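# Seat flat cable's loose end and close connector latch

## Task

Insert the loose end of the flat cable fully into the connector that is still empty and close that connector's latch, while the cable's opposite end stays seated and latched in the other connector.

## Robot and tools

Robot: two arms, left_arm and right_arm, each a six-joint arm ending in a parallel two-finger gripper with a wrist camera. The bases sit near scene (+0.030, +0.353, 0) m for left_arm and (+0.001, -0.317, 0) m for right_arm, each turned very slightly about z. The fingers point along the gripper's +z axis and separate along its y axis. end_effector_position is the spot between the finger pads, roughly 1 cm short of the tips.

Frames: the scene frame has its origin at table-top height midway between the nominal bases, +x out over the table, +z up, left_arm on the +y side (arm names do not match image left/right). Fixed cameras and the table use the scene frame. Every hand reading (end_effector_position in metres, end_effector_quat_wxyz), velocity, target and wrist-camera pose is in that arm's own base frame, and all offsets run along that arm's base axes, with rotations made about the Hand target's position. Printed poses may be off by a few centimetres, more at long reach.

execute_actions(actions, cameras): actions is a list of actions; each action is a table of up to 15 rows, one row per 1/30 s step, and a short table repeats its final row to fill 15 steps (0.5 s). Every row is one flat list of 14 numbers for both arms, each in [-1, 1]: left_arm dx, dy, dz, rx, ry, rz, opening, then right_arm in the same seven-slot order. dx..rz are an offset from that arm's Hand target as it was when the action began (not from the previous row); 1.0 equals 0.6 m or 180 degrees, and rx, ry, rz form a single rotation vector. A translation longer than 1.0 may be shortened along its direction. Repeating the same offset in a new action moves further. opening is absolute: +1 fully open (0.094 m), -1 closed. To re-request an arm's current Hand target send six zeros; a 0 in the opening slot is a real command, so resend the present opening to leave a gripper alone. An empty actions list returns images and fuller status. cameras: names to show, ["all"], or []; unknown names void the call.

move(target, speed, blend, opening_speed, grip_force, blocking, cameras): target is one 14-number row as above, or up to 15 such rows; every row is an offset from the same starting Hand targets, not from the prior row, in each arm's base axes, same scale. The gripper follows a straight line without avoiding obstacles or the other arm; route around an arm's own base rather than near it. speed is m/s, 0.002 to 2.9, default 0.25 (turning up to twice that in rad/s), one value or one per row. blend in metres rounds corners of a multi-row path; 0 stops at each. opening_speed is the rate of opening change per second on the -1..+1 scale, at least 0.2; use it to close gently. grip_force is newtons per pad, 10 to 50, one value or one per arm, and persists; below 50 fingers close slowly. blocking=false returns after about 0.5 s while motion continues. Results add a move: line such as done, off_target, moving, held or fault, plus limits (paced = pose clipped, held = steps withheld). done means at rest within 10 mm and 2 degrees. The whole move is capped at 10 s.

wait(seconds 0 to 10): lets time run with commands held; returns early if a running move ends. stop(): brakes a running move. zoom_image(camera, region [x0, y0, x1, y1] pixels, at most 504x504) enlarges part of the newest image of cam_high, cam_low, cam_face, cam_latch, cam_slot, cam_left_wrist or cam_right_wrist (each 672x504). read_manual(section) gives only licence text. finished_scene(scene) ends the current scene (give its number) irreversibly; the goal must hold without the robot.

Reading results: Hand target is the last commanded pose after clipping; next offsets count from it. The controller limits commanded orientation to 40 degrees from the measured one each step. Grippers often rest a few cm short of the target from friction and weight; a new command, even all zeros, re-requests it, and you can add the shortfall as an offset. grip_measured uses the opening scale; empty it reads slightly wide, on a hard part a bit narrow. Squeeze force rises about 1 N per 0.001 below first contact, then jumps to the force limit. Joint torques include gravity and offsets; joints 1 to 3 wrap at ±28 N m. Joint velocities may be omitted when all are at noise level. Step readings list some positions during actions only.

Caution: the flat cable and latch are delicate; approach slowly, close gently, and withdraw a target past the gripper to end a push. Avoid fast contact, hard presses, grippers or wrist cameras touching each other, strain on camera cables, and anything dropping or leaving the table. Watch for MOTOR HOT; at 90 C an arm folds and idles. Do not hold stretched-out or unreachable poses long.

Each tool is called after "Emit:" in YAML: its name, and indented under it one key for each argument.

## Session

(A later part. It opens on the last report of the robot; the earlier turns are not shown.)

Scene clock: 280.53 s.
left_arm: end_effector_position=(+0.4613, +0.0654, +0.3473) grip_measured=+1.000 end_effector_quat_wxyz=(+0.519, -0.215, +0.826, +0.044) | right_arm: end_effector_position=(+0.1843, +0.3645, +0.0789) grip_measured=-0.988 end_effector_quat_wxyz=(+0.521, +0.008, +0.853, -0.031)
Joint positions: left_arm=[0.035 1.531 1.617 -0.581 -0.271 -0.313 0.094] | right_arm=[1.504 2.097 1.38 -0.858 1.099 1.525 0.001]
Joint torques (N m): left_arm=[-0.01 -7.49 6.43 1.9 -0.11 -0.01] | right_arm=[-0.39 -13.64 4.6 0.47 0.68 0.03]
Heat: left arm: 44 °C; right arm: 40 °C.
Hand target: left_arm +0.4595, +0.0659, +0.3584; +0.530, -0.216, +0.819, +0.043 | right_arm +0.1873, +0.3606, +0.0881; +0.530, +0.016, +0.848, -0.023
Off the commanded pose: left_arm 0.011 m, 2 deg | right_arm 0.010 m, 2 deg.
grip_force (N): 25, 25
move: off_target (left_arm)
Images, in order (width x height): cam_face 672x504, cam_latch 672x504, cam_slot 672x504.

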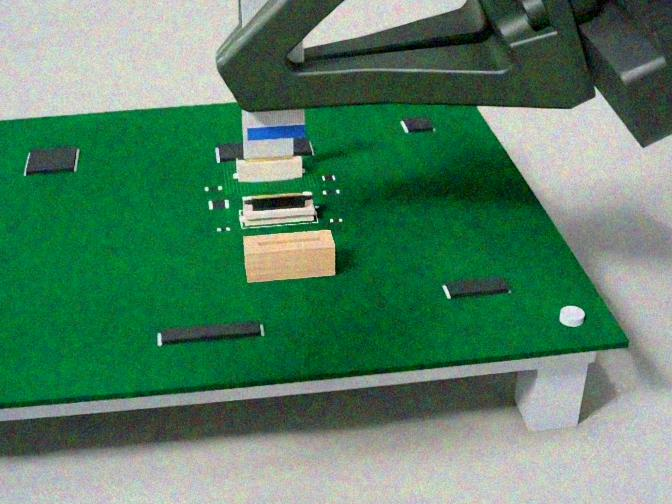

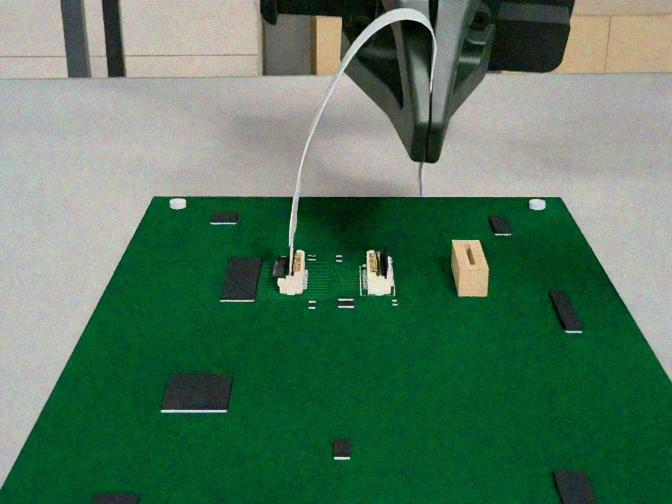

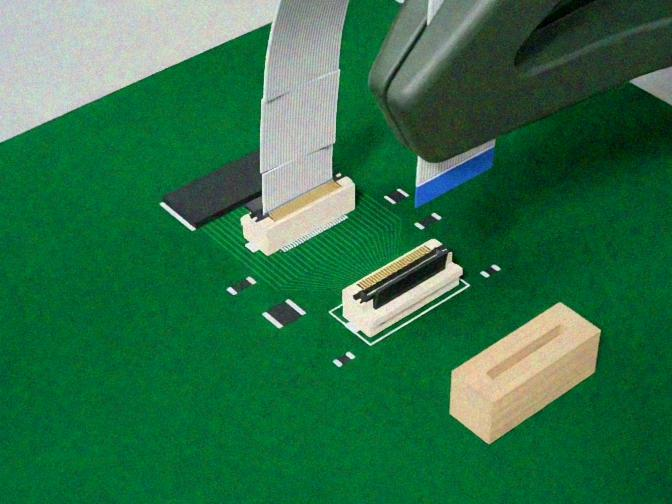

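Emit:
move:
  target: [0,0,0,0,0,0,1, -0.0007,-0.012,-0.008,-0.004,0,0,-1]
  speed: 0.03

Emit:
move:
  target: [0,0,0,0,0,0,1, -0.0003,-0.003,-0.005,-0.003,0,0,-1]
  speed: 0.03
  cameras: ["cam_latch","cam_slot","cam_face"]

Scene clock: 290.80 s.
left_arm: end_effector_position=(+0.4613, +0.0654, +0.3473) grip_measured=+1.000 end_effector_quat_wxyz=(+0.519, -0.215, +0.826, +0.044) | right_arm: end_effector_position=(+0.1839, +0.3575, +0.0747) grip_measured=-0.988 end_effector_quat_wxyz=(+0.521, +0.005, +0.853, -0.035)
Joint positions: left_arm=[0.035 1.531 1.617 -0.581 -0.271 -0.313 0.094] | right_arm=[1.504 2.087 1.344 -0.842 1.099 1.525 0.001]
Joint torques (N m): left_arm=[0.01 -7.49 6.45 1.9 -0.11 -0.02] | right_arm=[-0.49 -13.23 4.41 0.45 0.7 0.01]
Heat: left arm: 44 °C; right arm: 40 °C.
Hand target: left_arm +0.4595, +0.0659, +0.3584; +0.530, -0.216, +0.819, +0.043 | right_arm +0.1869, +0.3534, +0.0833; +0.530, +0.013, +0.848, -0.029
Off the commanded pose: left_arm 0.011 m, 2 deg | right_arm 0.010 m, 2 deg.
grip_force (N): 25, 25
move: off_target (left_arm)

Scene clock: 291.60 s.
left_arm: end_effector_position=(+0.4613, +0.0654, +0.3473) grip_measured=+1.000 end_effector_quat_wxyz=(+0.519, -0.215, +0.826, +0.044) | right_arm: end_effector_position=(+0.1838, +0.3559, +0.0731) grip_measured=-0.988 end_effector_quat_wxyz=(+0.521, +0.004, +0.853, -0.037)
Joint positions: left_arm=[0.035 1.531 1.617 -0.581 -0.271 -0.313 0.094] | right_arm=[1.504 2.087 1.337 -0.84 1.099 1.525 0.001]
Joint torques (N m): left_arm=[-0.03 -7.47 6.43 1.91 -0.11 -0.03] | right_arm=[-0.36 -12.9 4.46 0.52 0.71 0.03]
Heat: left arm: 44 °C; right arm: 40 °C.
Hand target: left_arm +0.4595, +0.0659, +0.3584; +0.530, -0.216, +0.819, +0.043 | right_arm +0.1867, +0.3516, +0.0803; +0.530, +0.010, +0.847, -0.032
Off the commanded pose: left_arm 0.011 m, 2 deg | right_arm 0.009 m, 1 deg.
grip_force (N): 25, 25
move: off_target (left_arm)
Images, in order (width x height): cam_face 672x504, cam_latch 672x504, cam_slot 672x504.

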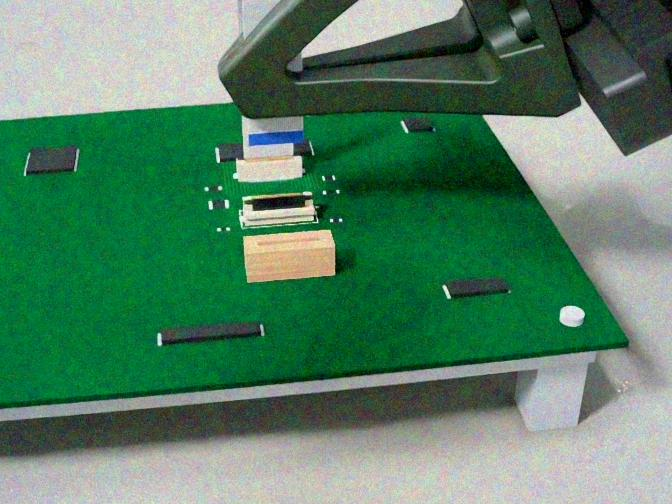

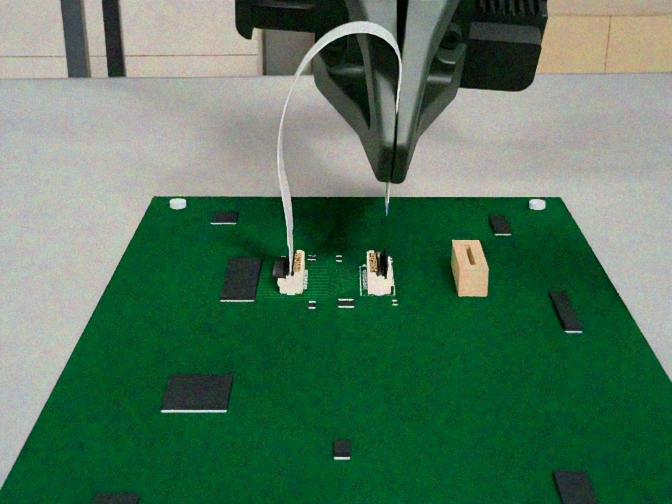

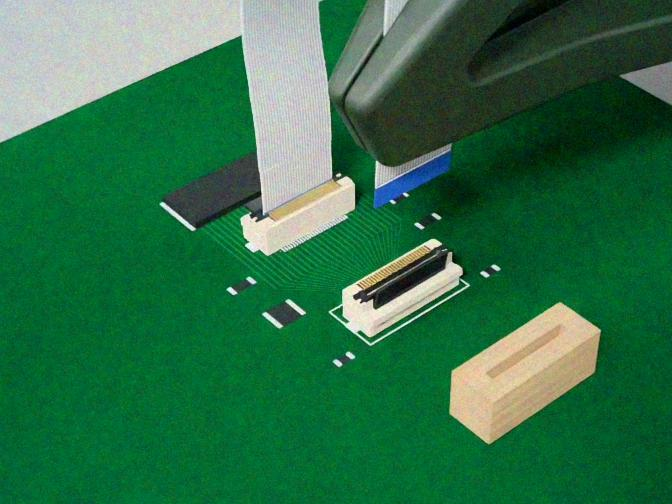

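Emit:
zoom_image:
  camera: "cam_latch"
  region: [340, 170, 420, 310]

Emit:
zoom_image:
  camera: "cam_face"
  region: [210, 90, 340, 240]

Emit:
zoom_image:
  camera: "cam_slot"
  region: [310, 140, 490, 350]

Scaled by 3.600 from the camera's 672x504 image, which has a finer 960x720 frame.

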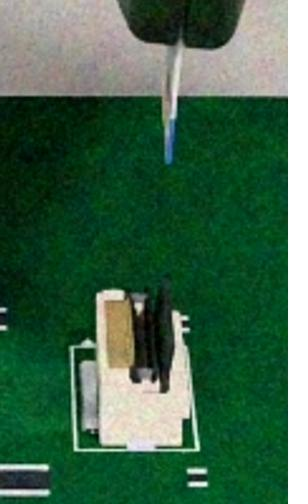

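Scaled by 3.360 from the camera's 672x504 image, which has a finer 960x720 frame.

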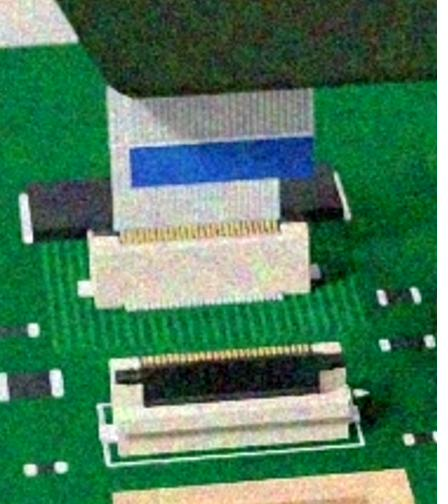

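Scaled by 2.400 from the camera's 672x504 image, which has a finer 960x720 frame.

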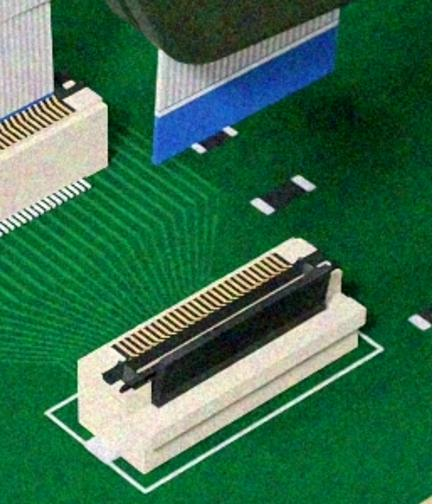

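Emit:
zoom_image:
  camera: "cam_latch"
  region: [370, 175, 406, 221]

Emit:
zoom_image:
  camera: "cam_latch"
  region: [355, 240, 401, 300]

Scaled by 10.957 from the camera's 672x504 image, which has a finer 960x720 frame.

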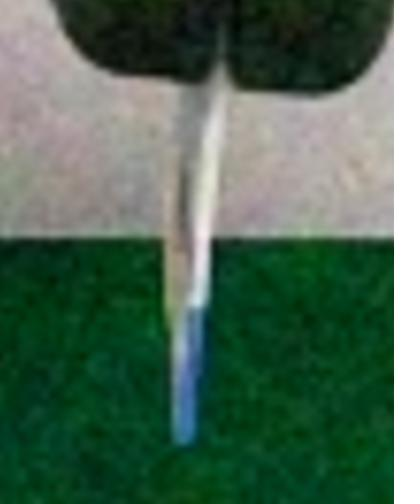

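Scaled by 8.400 from the camera's 672x504 image, which has a finer 960x720 frame.

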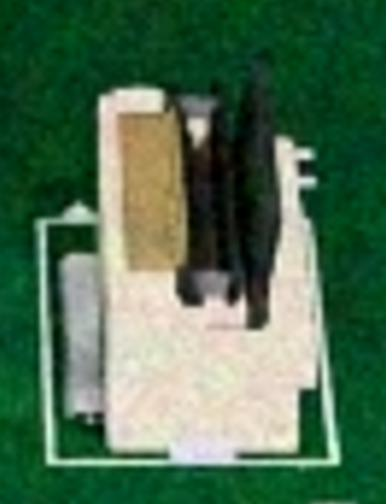

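Emit:
move:
  target: [0,0,0,0,0,0,1, 0,0.002,-0.008,0,0,0,-1]
  speed: 0.03

Emit:
move:
  target: [0,0,0,0,0,0,1, 0,0.002,-0.005,0,0,0,-1]
  speed: 0.03
  cameras: ["cam_latch"]

Emit:
zoom_image:
  camera: "cam_latch"
  region: [350, 210, 420, 300]

Scene clock: 349.73 s.
left_arm: end_effector_position=(+0.4613, +0.0654, +0.3473) grip_measured=+1.000 end_effector_quat_wxyz=(+0.519, -0.215, +0.826, +0.044) | right_arm: end_effector_position=(+0.1839, +0.3579, +0.0730) grip_measured=-0.988 end_effector_quat_wxyz=(+0.521, +0.007, +0.853, -0.032)
Joint positions: left_arm=[0.035 1.531 1.617 -0.581 -0.271 -0.313 0.094] | right_arm=[1.504 2.087 1.337 -0.826 1.099 1.525 0.001]
Joint torques (N m): left_arm=[-0.01 -7.49 6.42 1.9 -0.11 -0.02] | right_arm=[-0.51 -11.85 4.26 0.49 0.72 0.03]
Heat: left arm: 44 °C; right arm: 41 °C.
Hand target: left_arm +0.4595, +0.0659, +0.3584; +0.530, -0.216, +0.819, +0.043 | right_arm +0.1867, +0.3528, +0.0755; +0.530, +0.010, +0.847, -0.033
Off the commanded pose: left_arm 0.011 m, 2 deg | right_arm 0.006 m, 1 deg.
grip_force (N): 25, 25
move: off_target (left_arm)

Scene clock: 350.47 s.
left_arm: end_effector_position=(+0.4613, +0.0654, +0.3473) grip_measured=+1.000 end_effector_quat_wxyz=(+0.519, -0.215, +0.826, +0.044) | right_arm: end_effector_position=(+0.1840, +0.3591, +0.0730) grip_measured=-0.988 end_effector_quat_wxyz=(+0.522, +0.010, +0.853, -0.028)
Joint positions: left_arm=[0.035 1.531 1.617 -0.581 -0.271 -0.313 0.094] | right_arm=[1.504 2.087 1.337 -0.818 1.099 1.525 0.001]
Joint torques (N m): left_arm=[-0.02 -7.49 6.45 1.9 -0.1 -0.03] | right_arm=[-0.25 -10.91 4.56 0.48 0.73 0.04]
Heat: left arm: 44 °C; right arm: 41 °C.
Hand target: left_arm +0.4595, +0.0659, +0.3584; +0.530, -0.216, +0.819, +0.043 | right_arm +0.1867, +0.3540, +0.0725; +0.530, +0.010, +0.847, -0.032
Off the commanded pose: left_arm 0.011 m, 2 deg | right_arm 0.006 m, 1 deg.
grip_force (N): 25, 25
move: off_target (left_arm)
Images, in order (width x height): cam_latch 672x504.

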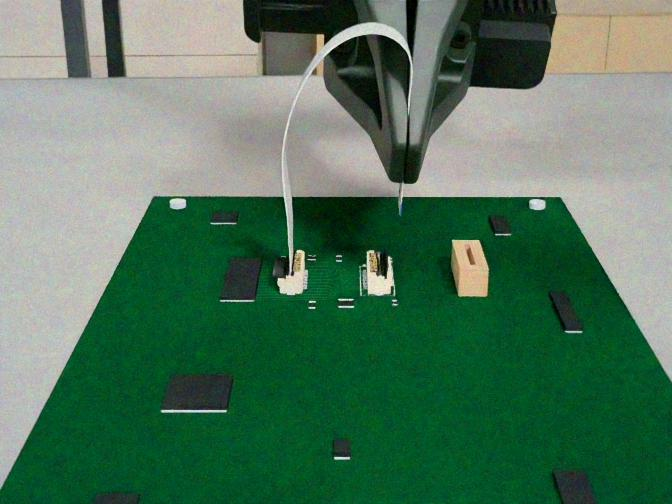

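Scaled by 5.600 from the camera's 672x504 image, which has a finer 960x720 frame.

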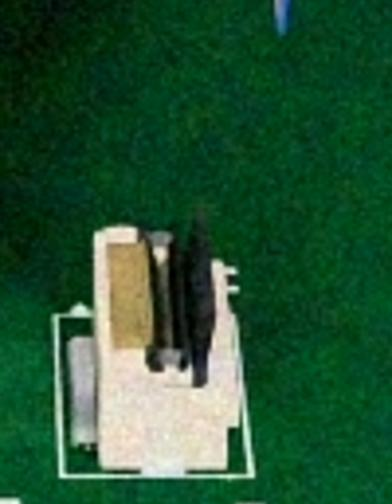

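Emit:
move:
  target: [0,0,0,0,0,0,1, 0,-0.007,-0.008,-0.006,0,0,-1]
  speed: 0.03

Emit:
move:
  target: [0,0,0,0,0,0,1, 0,-0.003,-0.004,-0.004,0,0,-1]
  speed: 0.03
  cameras: ["cam_latch"]

Emit:
zoom_image:
  camera: "cam_latch"
  region: [350, 210, 420, 300]

Scene clock: 358.73 s.
left_arm: end_effector_position=(+0.4613, +0.0654, +0.3473) grip_measured=+1.000 end_effector_quat_wxyz=(+0.519, -0.215, +0.826, +0.044) | right_arm: end_effector_position=(+0.1838, +0.3553, +0.0697) grip_measured=-0.988 end_effector_quat_wxyz=(+0.521, +0.006, +0.853, -0.034)
Joint positions: left_arm=[0.035 1.531 1.617 -0.581 -0.271 -0.313 0.094] | right_arm=[1.504 2.087 1.321 -0.815 1.099 1.525 0.001]
Joint torques (N m): left_arm=[-0.01 -7.46 6.45 1.89 -0.11 -0.01] | right_arm=[-0.29 -10.41 4.33 0.5 0.71 0.02]
Heat: left arm: 44 °C; right arm: 40 °C.
Hand target: left_arm +0.4595, +0.0659, +0.3584; +0.530, -0.216, +0.819, +0.043 | right_arm +0.1867, +0.3498, +0.0677; +0.530, +0.005, +0.847, -0.040
Off the commanded pose: left_arm 0.011 m, 2 deg | right_arm 0.007 m, 1 deg.
grip_force (N): 25, 25
move: off_target (left_arm)

Scene clock: 359.43 s.
left_arm: end_effector_position=(+0.4613, +0.0654, +0.3473) grip_measured=+1.000 end_effector_quat_wxyz=(+0.519, -0.215, +0.826, +0.044) | right_arm: end_effector_position=(+0.1838, +0.3553, +0.0697) grip_measured=-0.988 end_effector_quat_wxyz=(+0.521, +0.006, +0.853, -0.034)
Joint positions: left_arm=[0.035 1.531 1.617 -0.581 -0.271 -0.313 0.094] | right_arm=[1.504 2.087 1.321 -0.815 1.099 1.525 0.001]
Joint torques (N m): left_arm=[-0.01 -7.47 6.43 1.9 -0.11 -0.02] | right_arm=[-0.49 -9.88 3.92 0.43 0.71 -0.02]
Heat: left arm: 44 °C; right arm: 40 °C.
Hand target: left_arm +0.4595, +0.0659, +0.3584; +0.530, -0.216, +0.819, +0.043 | right_arm +0.1867, +0.3480, +0.0653; +0.530, +0.002, +0.847, -0.046
Off the commanded pose: left_arm 0.011 m, 2 deg | right_arm 0.009 m, 2 deg.
grip_force (N): 25, 25
move: off_target (left_arm)
Images, in order (width x height): cam_latch 672x504.

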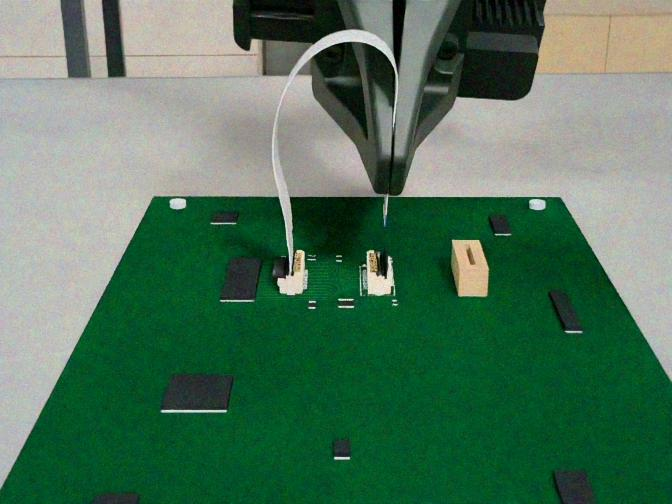

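Scaled by 5.600 from the camera's 672x504 image, which has a finer 960x720 frame.

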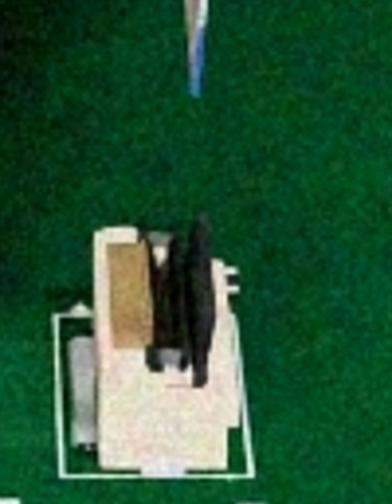

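Emit:
move:
  target: [0,0,0,0,0,0,1, 0,-0.002,-0.006,-0.004,0,0,-1]
  speed: 0.03

Emit:
move:
  target: [0,0,0,0,0,0,1, 0,-0.001,-0.004,-0.003,0,0,-1]
  speed: 0.03
  cameras: ["cam_latch","cam_face"]

Emit:
zoom_image:
  camera: "cam_latch"
  region: [350, 210, 420, 300]

Emit:
zoom_image:
  camera: "cam_face"
  region: [210, 100, 340, 240]

Scene clock: 370.47 s.
left_arm: end_effector_position=(+0.4613, +0.0654, +0.3473) grip_measured=+1.000 end_effector_quat_wxyz=(+0.519, -0.215, +0.826, +0.044) | right_arm: end_effector_position=(+0.1838, +0.3553, +0.0698) grip_measured=-0.988 end_effector_quat_wxyz=(+0.521, +0.006, +0.853, -0.034)
Joint positions: left_arm=[0.035 1.531 1.617 -0.581 -0.271 -0.313 0.094] | right_arm=[1.504 2.087 1.321 -0.815 1.1 1.525 0.001]
Joint torques (N m): left_arm=[-0.01 -7.47 6.43 1.9 -0.11 -0.02] | right_arm=[-0.29 -9.07 3.97 0.41 0.7 0.04]
Heat: left arm: 44 °C; right arm: 40 °C.
Hand target: left_arm +0.4595, +0.0659, +0.3584; +0.530, -0.216, +0.819, +0.043 | right_arm +0.1867, +0.3468, +0.0617; +0.530, -0.001, +0.847, -0.051
Off the commanded pose: left_arm 0.011 m, 2 deg | right_arm 0.012 m, 2 deg.
grip_force (N): 25, 25
move: off_target (left_arm, right_arm)

Scene clock: 371.17 s.
left_arm: end_effector_position=(+0.4613, +0.0654, +0.3473) grip_measured=+1.000 end_effector_quat_wxyz=(+0.519, -0.215, +0.826, +0.044) | right_arm: end_effector_position=(+0.1838, +0.3553, +0.0699) grip_measured=-0.988 end_effector_quat_wxyz=(+0.522, +0.006, +0.852, -0.034)
Joint positions: left_arm=[0.035 1.531 1.617 -0.581 -0.271 -0.313 0.094] | right_arm=[1.504 2.087 1.321 -0.815 1.1 1.525 0.001]
Joint torques (N m): left_arm=[-0.02 -7.47 6.43 1.91 -0.11 -0.02] | right_arm=[-0.39 -8.35 3.85 0.4 0.74 0]
Heat: left arm: 44 °C; right arm: 40 °C.
Hand target: left_arm +0.4595, +0.0659, +0.3584; +0.530, -0.216, +0.819, +0.043 | right_arm +0.1867, +0.3462, +0.0593; +0.530, -0.004, +0.846, -0.055
Off the commanded pose: left_arm 0.011 m, 2 deg | right_arm 0.014 m, 3 deg.
grip_force (N): 25, 25
move: off_target (left_arm, right_arm)
Images, in order (width x height): cam_face 672x504, cam_latch 672x504.

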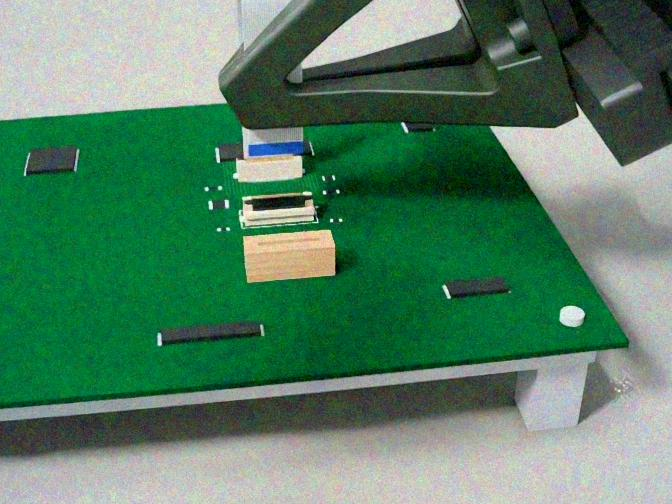

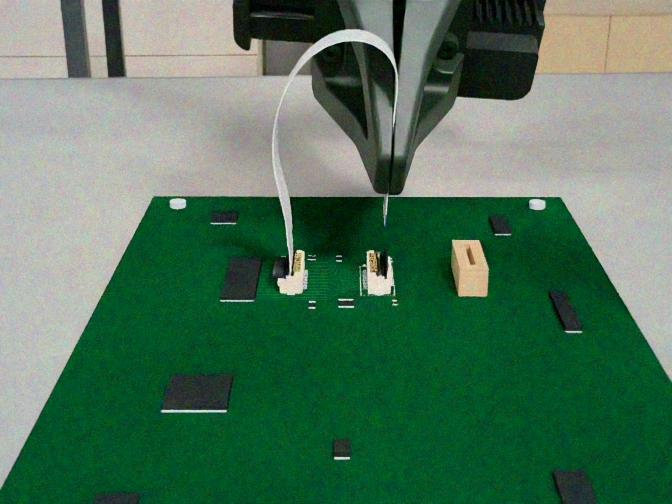

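Scaled by 5.600 from the camera's 672x504 image, which has a finer 960x720 frame.

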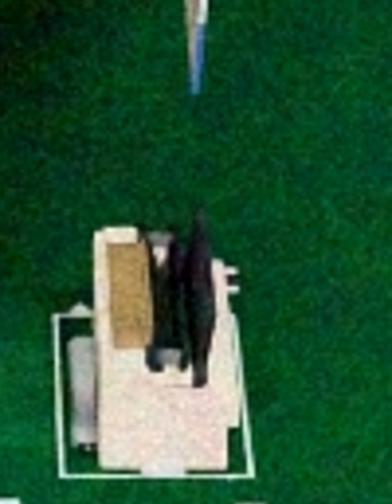

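Scaled by 3.600 from the camera's 672x504 image, which has a finer 960x720 frame.

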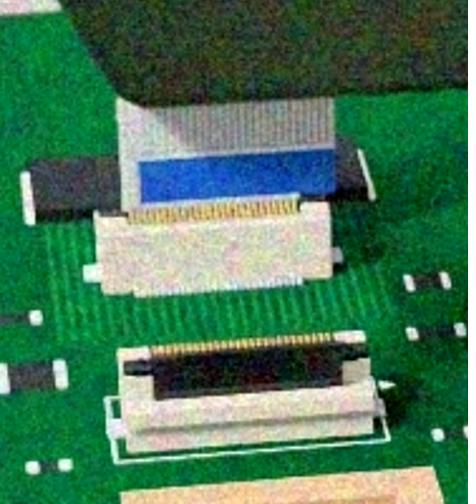

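Emit:
move:
  target: [0,0,0,0,0,0,1, 0,-0.001,-0.005,-0.001,0,0,-1]
  speed: 0.03

Emit:
move:
  target: [0,0,0,0,0,0,1, 0,-0.001,-0.004,-0.001,0,0,-1]
  speed: 0.03
  cameras: ["cam_latch"]

Emit:
zoom_image:
  camera: "cam_latch"
  region: [350, 210, 420, 300]

Scene clock: 381.63 s.
left_arm: end_effector_position=(+0.4613, +0.0654, +0.3473) grip_measured=+1.000 end_effector_quat_wxyz=(+0.519, -0.215, +0.826, +0.044) | right_arm: end_effector_position=(+0.1837, +0.3521, +0.0653) grip_measured=-0.988 end_effector_quat_wxyz=(+0.522, +0.002, +0.852, -0.041)
Joint positions: left_arm=[0.035 1.531 1.617 -0.581 -0.271 -0.313 0.094] | right_arm=[1.504 2.093 1.311 -0.814 1.101 1.525 0.001]
Joint torques (N m): left_arm=[-0.02 -7.49 6.45 1.9 -0.11 -0.02] | right_arm=[-0.44 -8.43 4.25 0.47 0.68 0]
Heat: left arm: 44 °C; right arm: 39 °C.
Hand target: left_arm +0.4595, +0.0659, +0.3584; +0.530, -0.216, +0.819, +0.043 | right_arm +0.1867, +0.3456, +0.0563; +0.530, -0.005, +0.846, -0.056
Off the commanded pose: left_arm 0.011 m, 2 deg | right_arm 0.012 m, 2 deg.
grip_force (N): 25, 25
move: off_target (left_arm, right_arm)

Scene clock: 382.40 s.
left_arm: end_effector_position=(+0.4613, +0.0654, +0.3473) grip_measured=+1.000 end_effector_quat_wxyz=(+0.519, -0.215, +0.826, +0.044) | right_arm: end_effector_position=(+0.1838, +0.3527, +0.0638) grip_measured=-0.988 end_effector_quat_wxyz=(+0.522, +0.002, +0.852, -0.040)
Joint positions: left_arm=[0.035 1.531 1.617 -0.581 -0.271 -0.313 0.094] | right_arm=[1.504 2.098 1.311 -0.809 1.102 1.525 0.001]
Joint torques (N m): left_arm=[-0.01 -7.46 6.45 1.9 -0.11 -0.02] | right_arm=[-0.27 -8.53 3.96 0.43 0.73 0.01]
Heat: left arm: 44 °C; right arm: 39 °C.
Hand target: left_arm +0.4595, +0.0659, +0.3584; +0.530, -0.216, +0.819, +0.043 | right_arm +0.1867, +0.3450, +0.0540; +0.530, -0.006, +0.846, -0.058
Off the commanded pose: left_arm 0.011 m, 2 deg | right_arm 0.013 m, 2 deg.
grip_force (N): 25, 25
move: off_target (left_arm, right_arm)
Images, in order (width x height): cam_latch 672x504.

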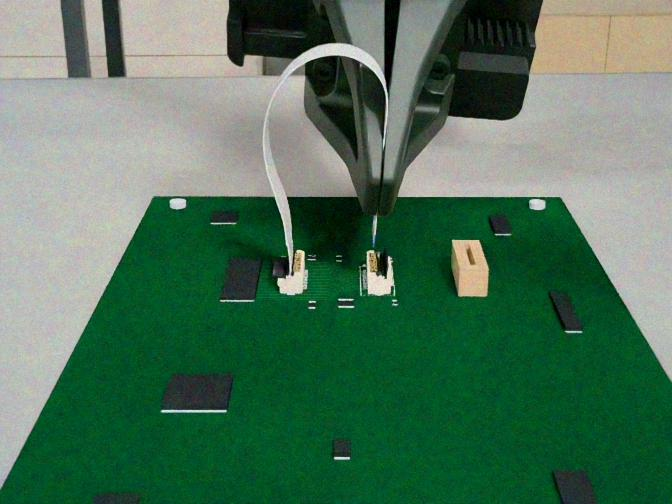

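Scaled by 5.600 from the camera's 672x504 image, which has a finer 960x720 frame.

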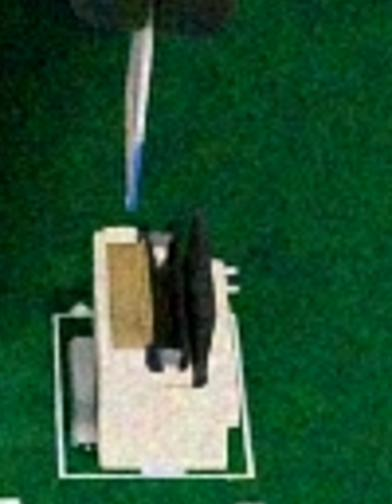

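Emit:
execute_actions:
  actions: []
  cameras: ["cam_latch","cam_slot","cam_face"]

Emit:
zoom_image:
  camera: "cam_latch"
  region: [350, 210, 420, 300]

Emit:
zoom_image:
  camera: "cam_slot"
  region: [310, 240, 430, 350]

Scene clock: 417.40 s.
left_arm: end_effector_position=(+0.4613, +0.0654, +0.3473) grip_measured=+1.000 end_effector_quat_wxyz=(+0.519, -0.215, +0.826, +0.044) | right_arm: end_effector_position=(+0.1838, +0.3527, +0.0638) grip_measured=-0.988 end_effector_quat_wxyz=(+0.522, +0.002, +0.852, -0.040)
Joint positions: left_arm=[0.035 1.531 1.617 -0.581 -0.271 -0.313 0.094] | right_arm=[1.504 2.098 1.311 -0.809 1.102 1.525 0.001]
Joint velocities: within noise
Joint torques (N m): left_arm=[-0.01 -7.47 6.43 1.9 -0.11 -0.02] | right_arm=[-0.42 -8.57 4.03 0.46 0.72 0.02]
Heat: left arm: 45 °C; right arm: 39 °C.
Hand target: left_arm +0.4595, +0.0659, +0.3584; +0.530, -0.216, +0.819, +0.043 | right_arm +0.1867, +0.3450, +0.0540; +0.530, -0.006, +0.846, -0.058
Tool commands: left_gripper/opening=+1.0 right_gripper/opening=-1.0
Off the commanded pose: left_arm 0.011 m, 2 deg | right_arm 0.013 m, 2 deg.
grip_force (N): 25, 25
Images, in order (width x height): cam_face 672x504, cam_latch 672x504, cam_slot 672x504.

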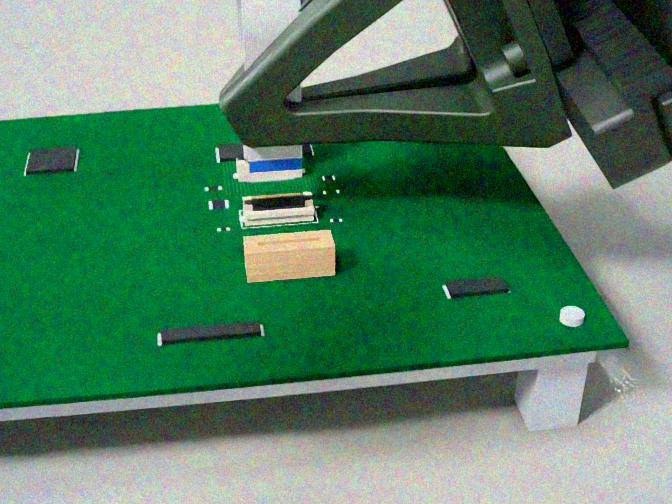

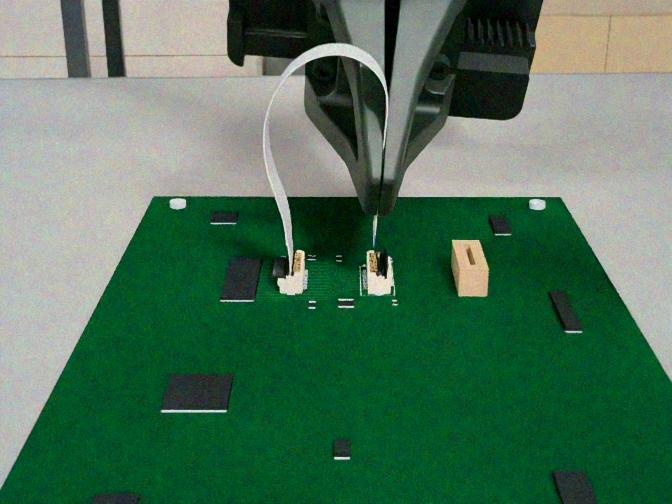

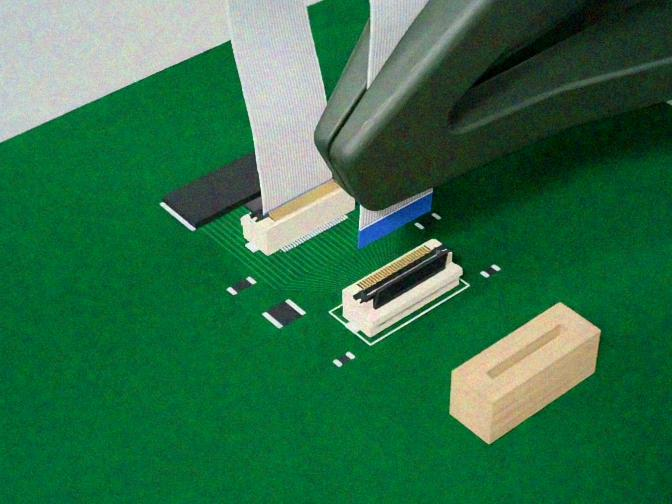

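Scaled by 5.600 from the camera's 672x504 image, which has a finer 960x720 frame.

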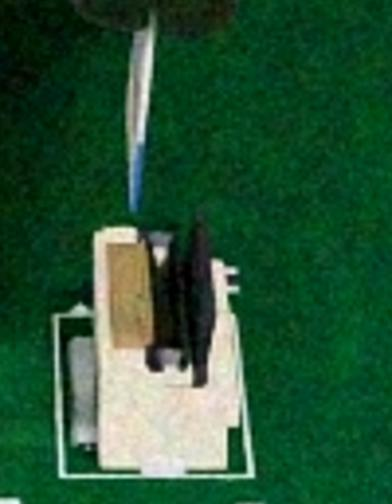

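Scaled by 4.200 from the camera's 672x504 image, which has a finer 960x720 frame.

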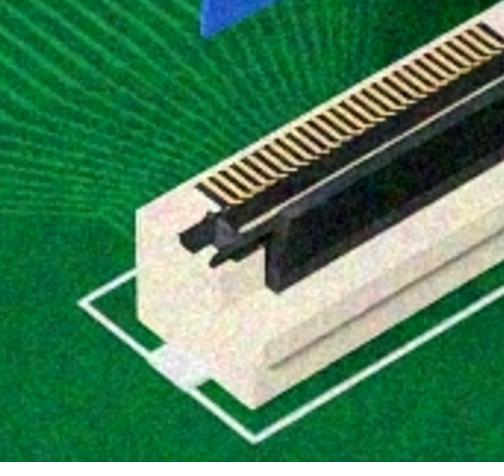

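Emit:
move:
  target: [0,0,0,0,0,0,1,0,0.0025,0.002,0.004,0,0,-1]
  speed: 0.02
  cameras: ["cam_latch"]

Emit:
zoom_image:
  camera: "cam_latch"
  region: [350, 210, 420, 300]

Scene clock: 441.60 s.
left_arm: end_effector_position=(+0.4613, +0.0654, +0.3473) grip_measured=+1.000 end_effector_quat_wxyz=(+0.519, -0.215, +0.826, +0.044) | right_arm: end_effector_position=(+0.1838, +0.3539, +0.0638) grip_measured=-0.988 end_effector_quat_wxyz=(+0.522, +0.004, +0.852, -0.037)
Joint positions: left_arm=[0.035 1.531 1.617 -0.581 -0.271 -0.313 0.094] | right_arm=[1.504 2.098 1.311 -0.801 1.102 1.525 0.001]
Joint velocities: left_arm=[within noise] | right_arm=[0.002 -0.007 0.002 0.154 0.037 0.007 -0.001]
Joint torques (N m): left_arm=[0.01 -7.47 6.43 1.9 -0.11 -0.02] | right_arm=[-0.25 -8.81 4.07 0.45 0.71 0]
Heat: left arm: 45 °C; right arm: 38 °C.
Hand target: left_arm +0.4595, +0.0659, +0.3584; +0.530, -0.216, +0.819, +0.043 | right_arm +0.1867, +0.3465, +0.0552; +0.530, -0.002, +0.846, -0.052
Off the commanded pose: left_arm 0.011 m, 2 deg | right_arm 0.012 m, 2 deg.
grip_force (N): 25, 25
move: off_target (left_arm, right_arm)
Images, in order (width x height): cam_latch 672x504.

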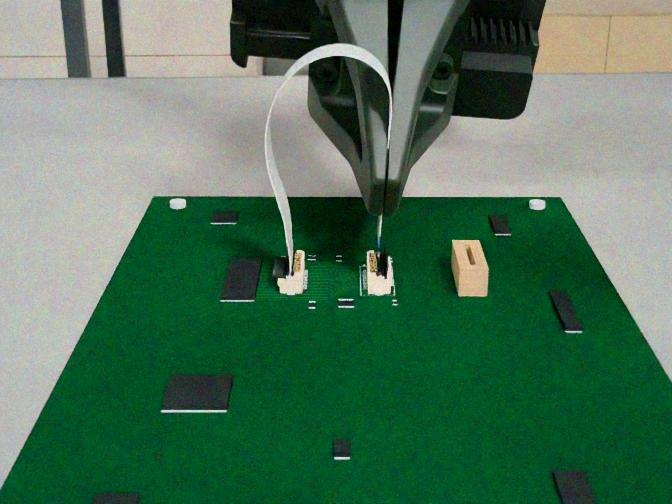

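Scaled by 5.600 from the camera's 672x504 image, which has a finer 960x720 frame.

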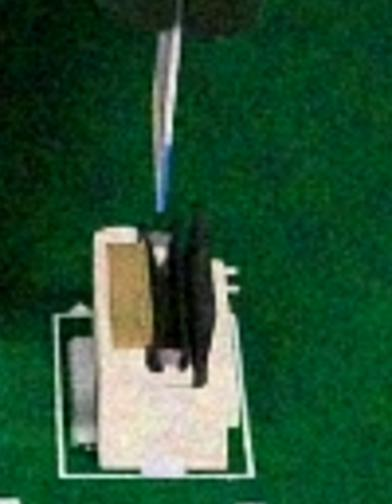

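Emit:
move:
  target: [0,0,0,0,0,0,1,0,0.0005,-0.006,0,0,0,-1]
  speed: 0.02
  cameras: ["cam_latch"]

Emit:
zoom_image:
  camera: "cam_latch"
  region: [350, 210, 420, 300]

Scene clock: 458.53 s.
left_arm: end_effector_position=(+0.4613, +0.0654, +0.3473) grip_measured=+1.000 end_effector_quat_wxyz=(+0.519, -0.215, +0.826, +0.044) | right_arm: end_effector_position=(+0.1838, +0.3534, +0.0606) grip_measured=-0.988 end_effector_quat_wxyz=(+0.522, +0.004, +0.852, -0.037)
Joint positions: left_arm=[0.035 1.531 1.617 -0.581 -0.271 -0.313 0.094] | right_arm=[1.504 2.103 1.303 -0.789 1.102 1.525 0.001]
Joint torques (N m): left_arm=[-0.02 -7.49 6.43 1.9 -0.11 -0.02] | right_arm=[-0.29 -8.46 4.27 0.48 0.69 -0.03]
Heat: left arm: 45 °C; right arm: 38 °C.
Hand target: left_arm +0.4595, +0.0659, +0.3584; +0.530, -0.216, +0.819, +0.043 | right_arm +0.1867, +0.3468, +0.0516; +0.530, -0.002, +0.846, -0.052
Off the commanded pose: left_arm 0.011 m, 2 deg | right_arm 0.011 m, 2 deg.
grip_force (N): 25, 25
move: off_target (left_arm, right_arm)
Images, in order (width x height): cam_latch 672x504.

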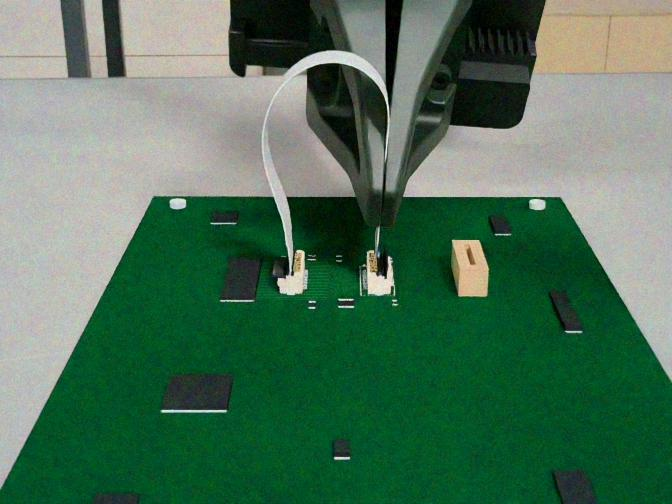

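Scaled by 5.600 from the camera's 672x504 image, which has a finer 960x720 frame.

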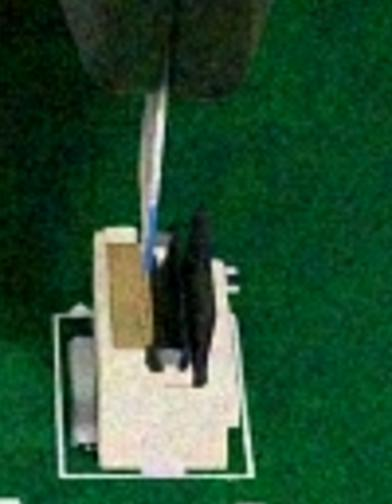

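Emit:
zoom_image:
  camera: "cam_latch"
  region: [362, 240, 397, 285]

Emit:
execute_actions:
  actions: []
  cameras: ["cam_slot"]

Emit:
zoom_image:
  camera: "cam_slot"
  region: [330, 215, 480, 350]

Scaled by 11.200 from the camera's 672x504 image, which has a finer 960x720 frame.

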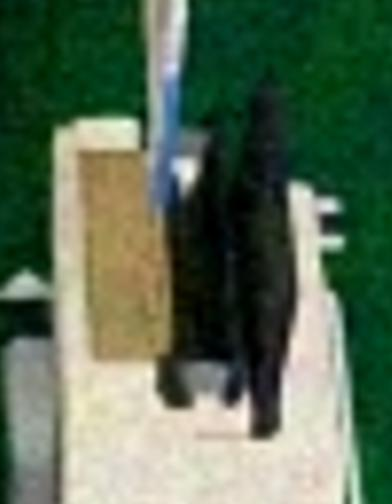

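Scene clock: 467.73 s.
left_arm: end_effector_position=(+0.4613, +0.0654, +0.3473) grip_measured=+1.000 end_effector_quat_wxyz=(+0.519, -0.215, +0.826, +0.044) | right_arm: end_effector_position=(+0.1838, +0.3534, +0.0606) grip_measured=-0.988 end_effector_quat_wxyz=(+0.522, +0.004, +0.852, -0.037)
Joint positions: left_arm=[0.035 1.531 1.617 -0.581 -0.271 -0.313 0.094] | right_arm=[1.504 2.103 1.303 -0.789 1.102 1.525 0.001]
Joint velocities: within noise
Joint torques (N m): left_arm=[-0.02 -7.49 6.43 1.9 -0.11 -0.02] | right_arm=[-0.4 -8.54 4.31 0.48 0.72 -0.03]
Heat: left arm: 45 °C; right arm: 38 °C.
Hand target: left_arm +0.4595, +0.0659, +0.3584; +0.530, -0.216, +0.819, +0.043 | right_arm +0.1867, +0.3468, +0.0516; +0.530, -0.002, +0.846, -0.053
Tool commands: left_gripper/opening=+1.0 right_gripper/opening=-1.0
Off the commanded pose: left_arm 0.011 m, 2 deg | right_arm 0.012 m, 2 deg.
grip_force (N): 25, 25
Images, in order (width x height): cam_slot 672x504.

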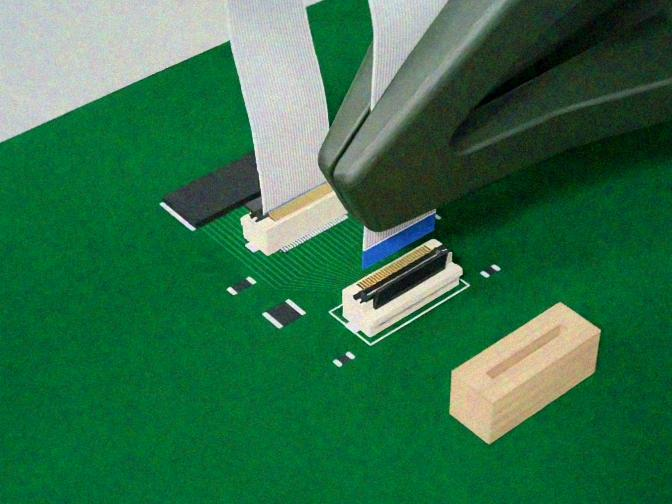

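Scaled by 3.360 from the camera's 672x504 image, which has a finer 960x720 frame.

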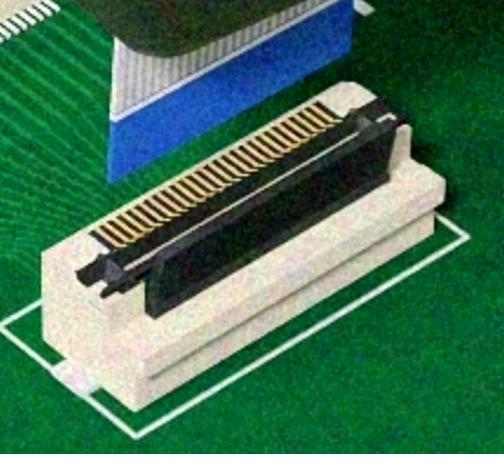

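Emit:
move:
  target: [0,0,0,0,0,0,1,0,0.002,0.0,0.0035,0,0,-1]
  speed: 0.02
  cameras: ["cam_latch"]

Emit:
zoom_image:
  camera: "cam_latch"
  region: [350, 210, 420, 300]

Scene clock: 476.63 s.
left_arm: end_effector_position=(+0.4613, +0.0654, +0.3473) grip_measured=+1.000 end_effector_quat_wxyz=(+0.519, -0.215, +0.826, +0.044) | right_arm: end_effector_position=(+0.1840, +0.3550, +0.0605) grip_measured=-0.988 end_effector_quat_wxyz=(+0.523, +0.007, +0.852, -0.032)
Joint positions: left_arm=[0.035 1.531 1.617 -0.581 -0.271 -0.313 0.094] | right_arm=[1.504 2.103 1.303 -0.778 1.102 1.525 0.001]
Joint torques (N m): left_arm=[-0.01 -7.49 6.43 1.9 -0.11 -0.02] | right_arm=[-0.47 -8.7 4.16 0.5 0.69 0.01]
Heat: left arm: 45 °C; right arm: 38 °C.
Hand target: left_arm +0.4595, +0.0659, +0.3584; +0.530, -0.216, +0.819, +0.043 | right_arm +0.1867, +0.3480, +0.0516; +0.530, +0.001, +0.847, -0.048
Off the commanded pose: left_arm 0.011 m, 2 deg | right_arm 0.012 m, 2 deg.
grip_force (N): 25, 25
move: off_target (left_arm, right_arm)
Images, in order (width x height): cam_latch 672x504.

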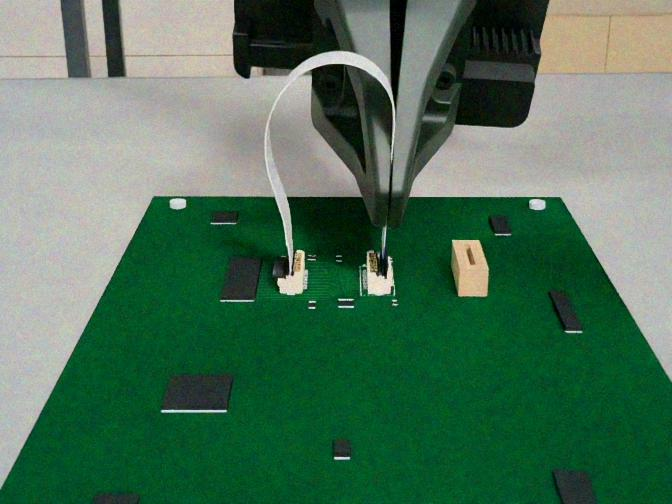

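Scaled by 5.600 from the camera's 672x504 image, which has a finer 960x720 frame.

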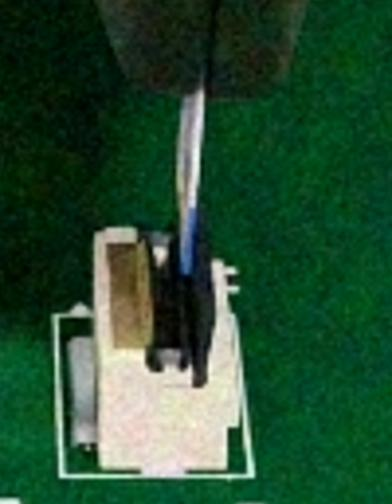

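Emit:
move:
  target: [0,0,0,0,0,0,1,0,-0.001,0.0005,-0.003,0,0,-1]
  speed: 0.02
  cameras: ["cam_latch"]

Emit:
zoom_image:
  camera: "cam_latch"
  region: [350, 210, 420, 300]

Scene clock: 487.77 s.
left_arm: end_effector_position=(+0.4613, +0.0654, +0.3473) grip_measured=+1.000 end_effector_quat_wxyz=(+0.519, -0.215, +0.826, +0.044) | right_arm: end_effector_position=(+0.1840, +0.3551, +0.0605) grip_measured=-0.988 end_effector_quat_wxyz=(+0.523, +0.007, +0.852, -0.032)
Joint positions: left_arm=[0.035 1.531 1.617 -0.581 -0.271 -0.313 0.094] | right_arm=[1.504 2.103 1.303 -0.778 1.102 1.525 0.001]
Joint torques (N m): left_arm=[-0.01 -7.49 6.43 1.9 -0.11 -0.02] | right_arm=[-0.31 -8.5 4.46 0.36 0.7 -0.01]
Heat: left arm: 45 °C; right arm: 38 °C.
Hand target: left_arm +0.4595, +0.0659, +0.3584; +0.530, -0.216, +0.819, +0.043 | right_arm +0.1867, +0.3474, +0.0519; +0.530, -0.002, +0.846, -0.052
Off the commanded pose: left_arm 0.011 m, 2 deg | right_arm 0.012 m, 3 deg.
grip_force (N): 25, 25
move: off_target (left_arm, right_arm)
Images, in order (width x height): cam_latch 672x504.

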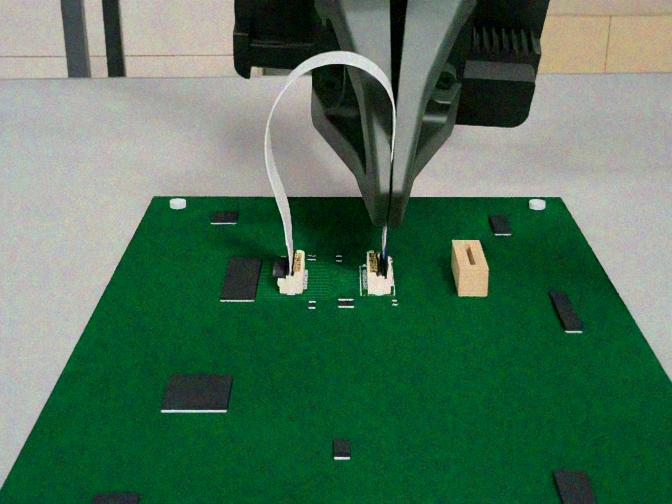

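Scaled by 5.600 from the camera's 672x504 image, which has a finer 960x720 frame.

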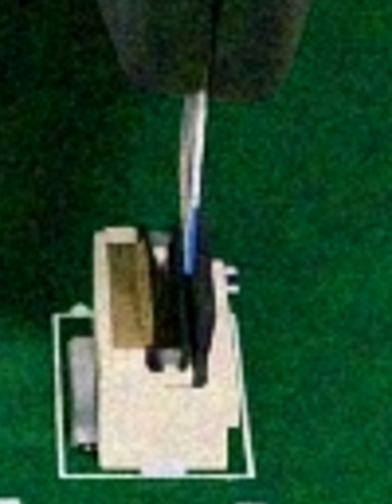

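J4 stuck; now in mid-band. Another small nudge.

Emit:
move:
  target: [0,0,0,0,0,0,1,0,-0.001,0.0005,-0.002,0,0,-1]
  speed: 0.02
  cameras: []

Scene clock: 491.63 s.
left_arm: end_effector_position=(+0.4613, +0.0654, +0.3473) grip_measured=+1.000 end_effector_quat_wxyz=(+0.519, -0.215, +0.826, +0.044) | right_arm: end_effector_position=(+0.1840, +0.3551, +0.0605) grip_measured=-0.988 end_effector_quat_wxyz=(+0.523, +0.007, +0.852, -0.032)
Joint positions: left_arm=[0.035 1.531 1.617 -0.581 -0.271 -0.313 0.094] | right_arm=[1.504 2.103 1.303 -0.778 1.102 1.525 0.001]
Joint torques (N m): left_arm=[0.01 -7.49 6.43 1.9 -0.11 -0.02] | right_arm=[-0.39 -8.66 4.78 0.3 0.69 0.01]
Heat: left arm: 45 °C; right arm: 38 °C.
Hand target: left_arm +0.4595, +0.0659, +0.3584; +0.530, -0.216, +0.819, +0.043 | right_arm +0.1867, +0.3468, +0.0522; +0.530, -0.004, +0.846, -0.055
Off the commanded pose: left_arm 0.011 m, 2 deg | right_arm 0.012 m, 3 deg.
grip_force (N): 25, 25
move: off_target (left_arm, right_arm)
No camera images: "cameras" was empty.

Emit:
move:
  target: [0,0,0,0,0,0,1,0,-0.0005,0.0005,-0.002,0,0,-1]
  speed: 0.02
  cameras: []

Scene clock: 496.80 s.
left_arm: end_effector_position=(+0.4613, +0.0654, +0.3473) grip_measured=+1.000 end_effector_quat_wxyz=(+0.519, -0.215, +0.826, +0.044) | right_arm: end_effector_position=(+0.1840, +0.3551, +0.0605) grip_measured=-0.988 end_effector_quat_wxyz=(+0.523, +0.007, +0.852, -0.032)
Joint positions: left_arm=[0.035 1.531 1.617 -0.581 -0.271 -0.313 0.094] | right_arm=[1.504 2.103 1.303 -0.778 1.102 1.525 0.001]
Joint torques (N m): left_arm=[-0.02 -7.49 6.43 1.9 -0.11 -0.02] | right_arm=[-0.43 -8.65 4.9 0.2 0.75 0]
Heat: left arm: 45 °C; right arm: 38 °C.
Hand target: left_arm +0.4595, +0.0659, +0.3584; +0.530, -0.216, +0.819, +0.043 | right_arm +0.1867, +0.3465, +0.0525; +0.530, -0.005, +0.846, -0.057
Off the commanded pose: left_arm 0.011 m, 2 deg | right_arm 0.012 m, 3 deg.
grip_force (N): 25, 25
move: off_target (left_arm, right_arm)
No camera images: "cameras" was empty.

Emit:
move:
  target: [0,0,0,0,0,0,1,0,-0.0005,0.0,-0.0018,0,0,-1]
  speed: 0.02
  cameras: []

Scene clock: 500.73 s.
left_arm: end_effector_position=(+0.4613, +0.0654, +0.3473) grip_measured=+1.000 end_effector_quat_wxyz=(+0.519, -0.215, +0.826, +0.044) | right_arm: end_effector_position=(+0.1839, +0.3548, +0.0605) grip_measured=-0.988 end_effector_quat_wxyz=(+0.522, +0.007, +0.852, -0.033)
Joint positions: left_arm=[0.035 1.531 1.617 -0.581 -0.271 -0.313 0.094] | right_arm=[1.504 2.103 1.303 -0.78 1.102 1.525 0.001]
Joint torques (N m): left_arm=[-0.02 -7.47 6.43 1.9 -0.11 -0.02] | right_arm=[-0.5 -8.29 5.14 0.16 0.74 -0.02]
Heat: left arm: 45 °C; right arm: 38 °C.
Hand target: left_arm +0.4595, +0.0659, +0.3584; +0.530, -0.216, +0.819, +0.043 | right_arm +0.1867, +0.3462, +0.0525; +0.530, -0.007, +0.846, -0.059
Off the commanded pose: left_arm 0.011 m, 2 deg | right_arm 0.012 m, 4 deg.
grip_force (N): 25, 25
move: off_target (left_arm, right_arm)
No camera images: "cameras" was empty.

Emit:
move:
  target: [0,0,0,0,0,0,1,0,-0.0003,0.0,-0.0014,0,0,-1]
  speed: 0.02
  cameras: ["cam_latch"]

Emit:
zoom_image:
  camera: "cam_latch"
  region: [350, 210, 420, 300]

Scene clock: 506.70 s.
left_arm: end_effector_position=(+0.4613, +0.0654, +0.3473) grip_measured=+1.000 end_effector_quat_wxyz=(+0.519, -0.215, +0.826, +0.044) | right_arm: end_effector_position=(+0.1839, +0.3537, +0.0589) grip_measured=-0.988 end_effector_quat_wxyz=(+0.522, +0.004, +0.852, -0.037)
Joint positions: left_arm=[0.035 1.531 1.617 -0.581 -0.271 -0.313 0.094] | right_arm=[1.504 2.108 1.303 -0.785 1.102 1.525 0.001]
Joint torques (N m): left_arm=[-0.02 -7.47 6.45 1.9 -0.11 -0.02] | right_arm=[-0.47 -8.57 5.33 0.11 0.73 -0.01]
Heat: left arm: 45 °C; right arm: 38 °C.
Hand target: left_arm +0.4595, +0.0659, +0.3584; +0.530, -0.216, +0.819, +0.043 | right_arm +0.1867, +0.3460, +0.0524; +0.530, -0.008, +0.846, -0.061
Off the commanded pose: left_arm 0.011 m, 2 deg | right_arm 0.010 m, 3 deg.
grip_force (N): 25, 25
move: off_target (left_arm, right_arm)
Images, in order (width x height): cam_latch 672x504.

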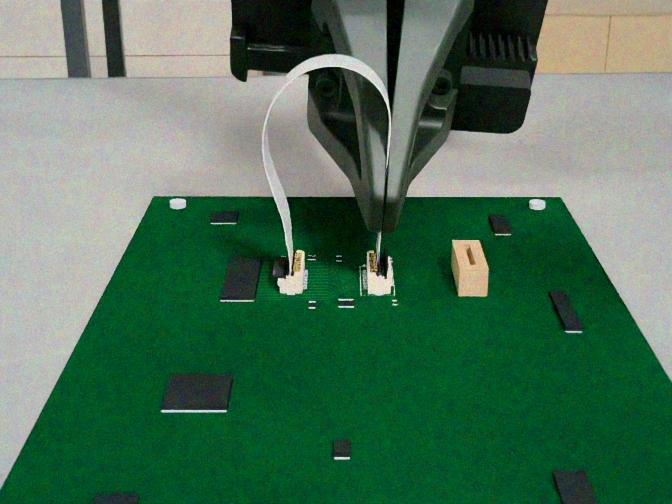

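Scaled by 5.600 from the camera's 672x504 image, which has a finer 960x720 frame.

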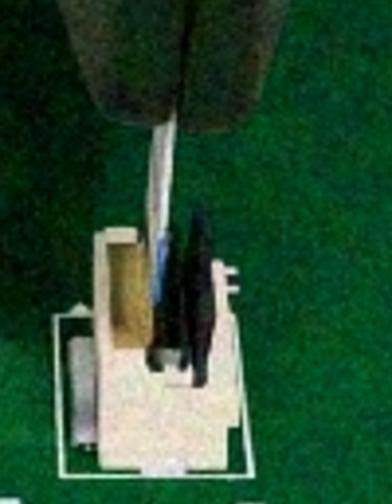

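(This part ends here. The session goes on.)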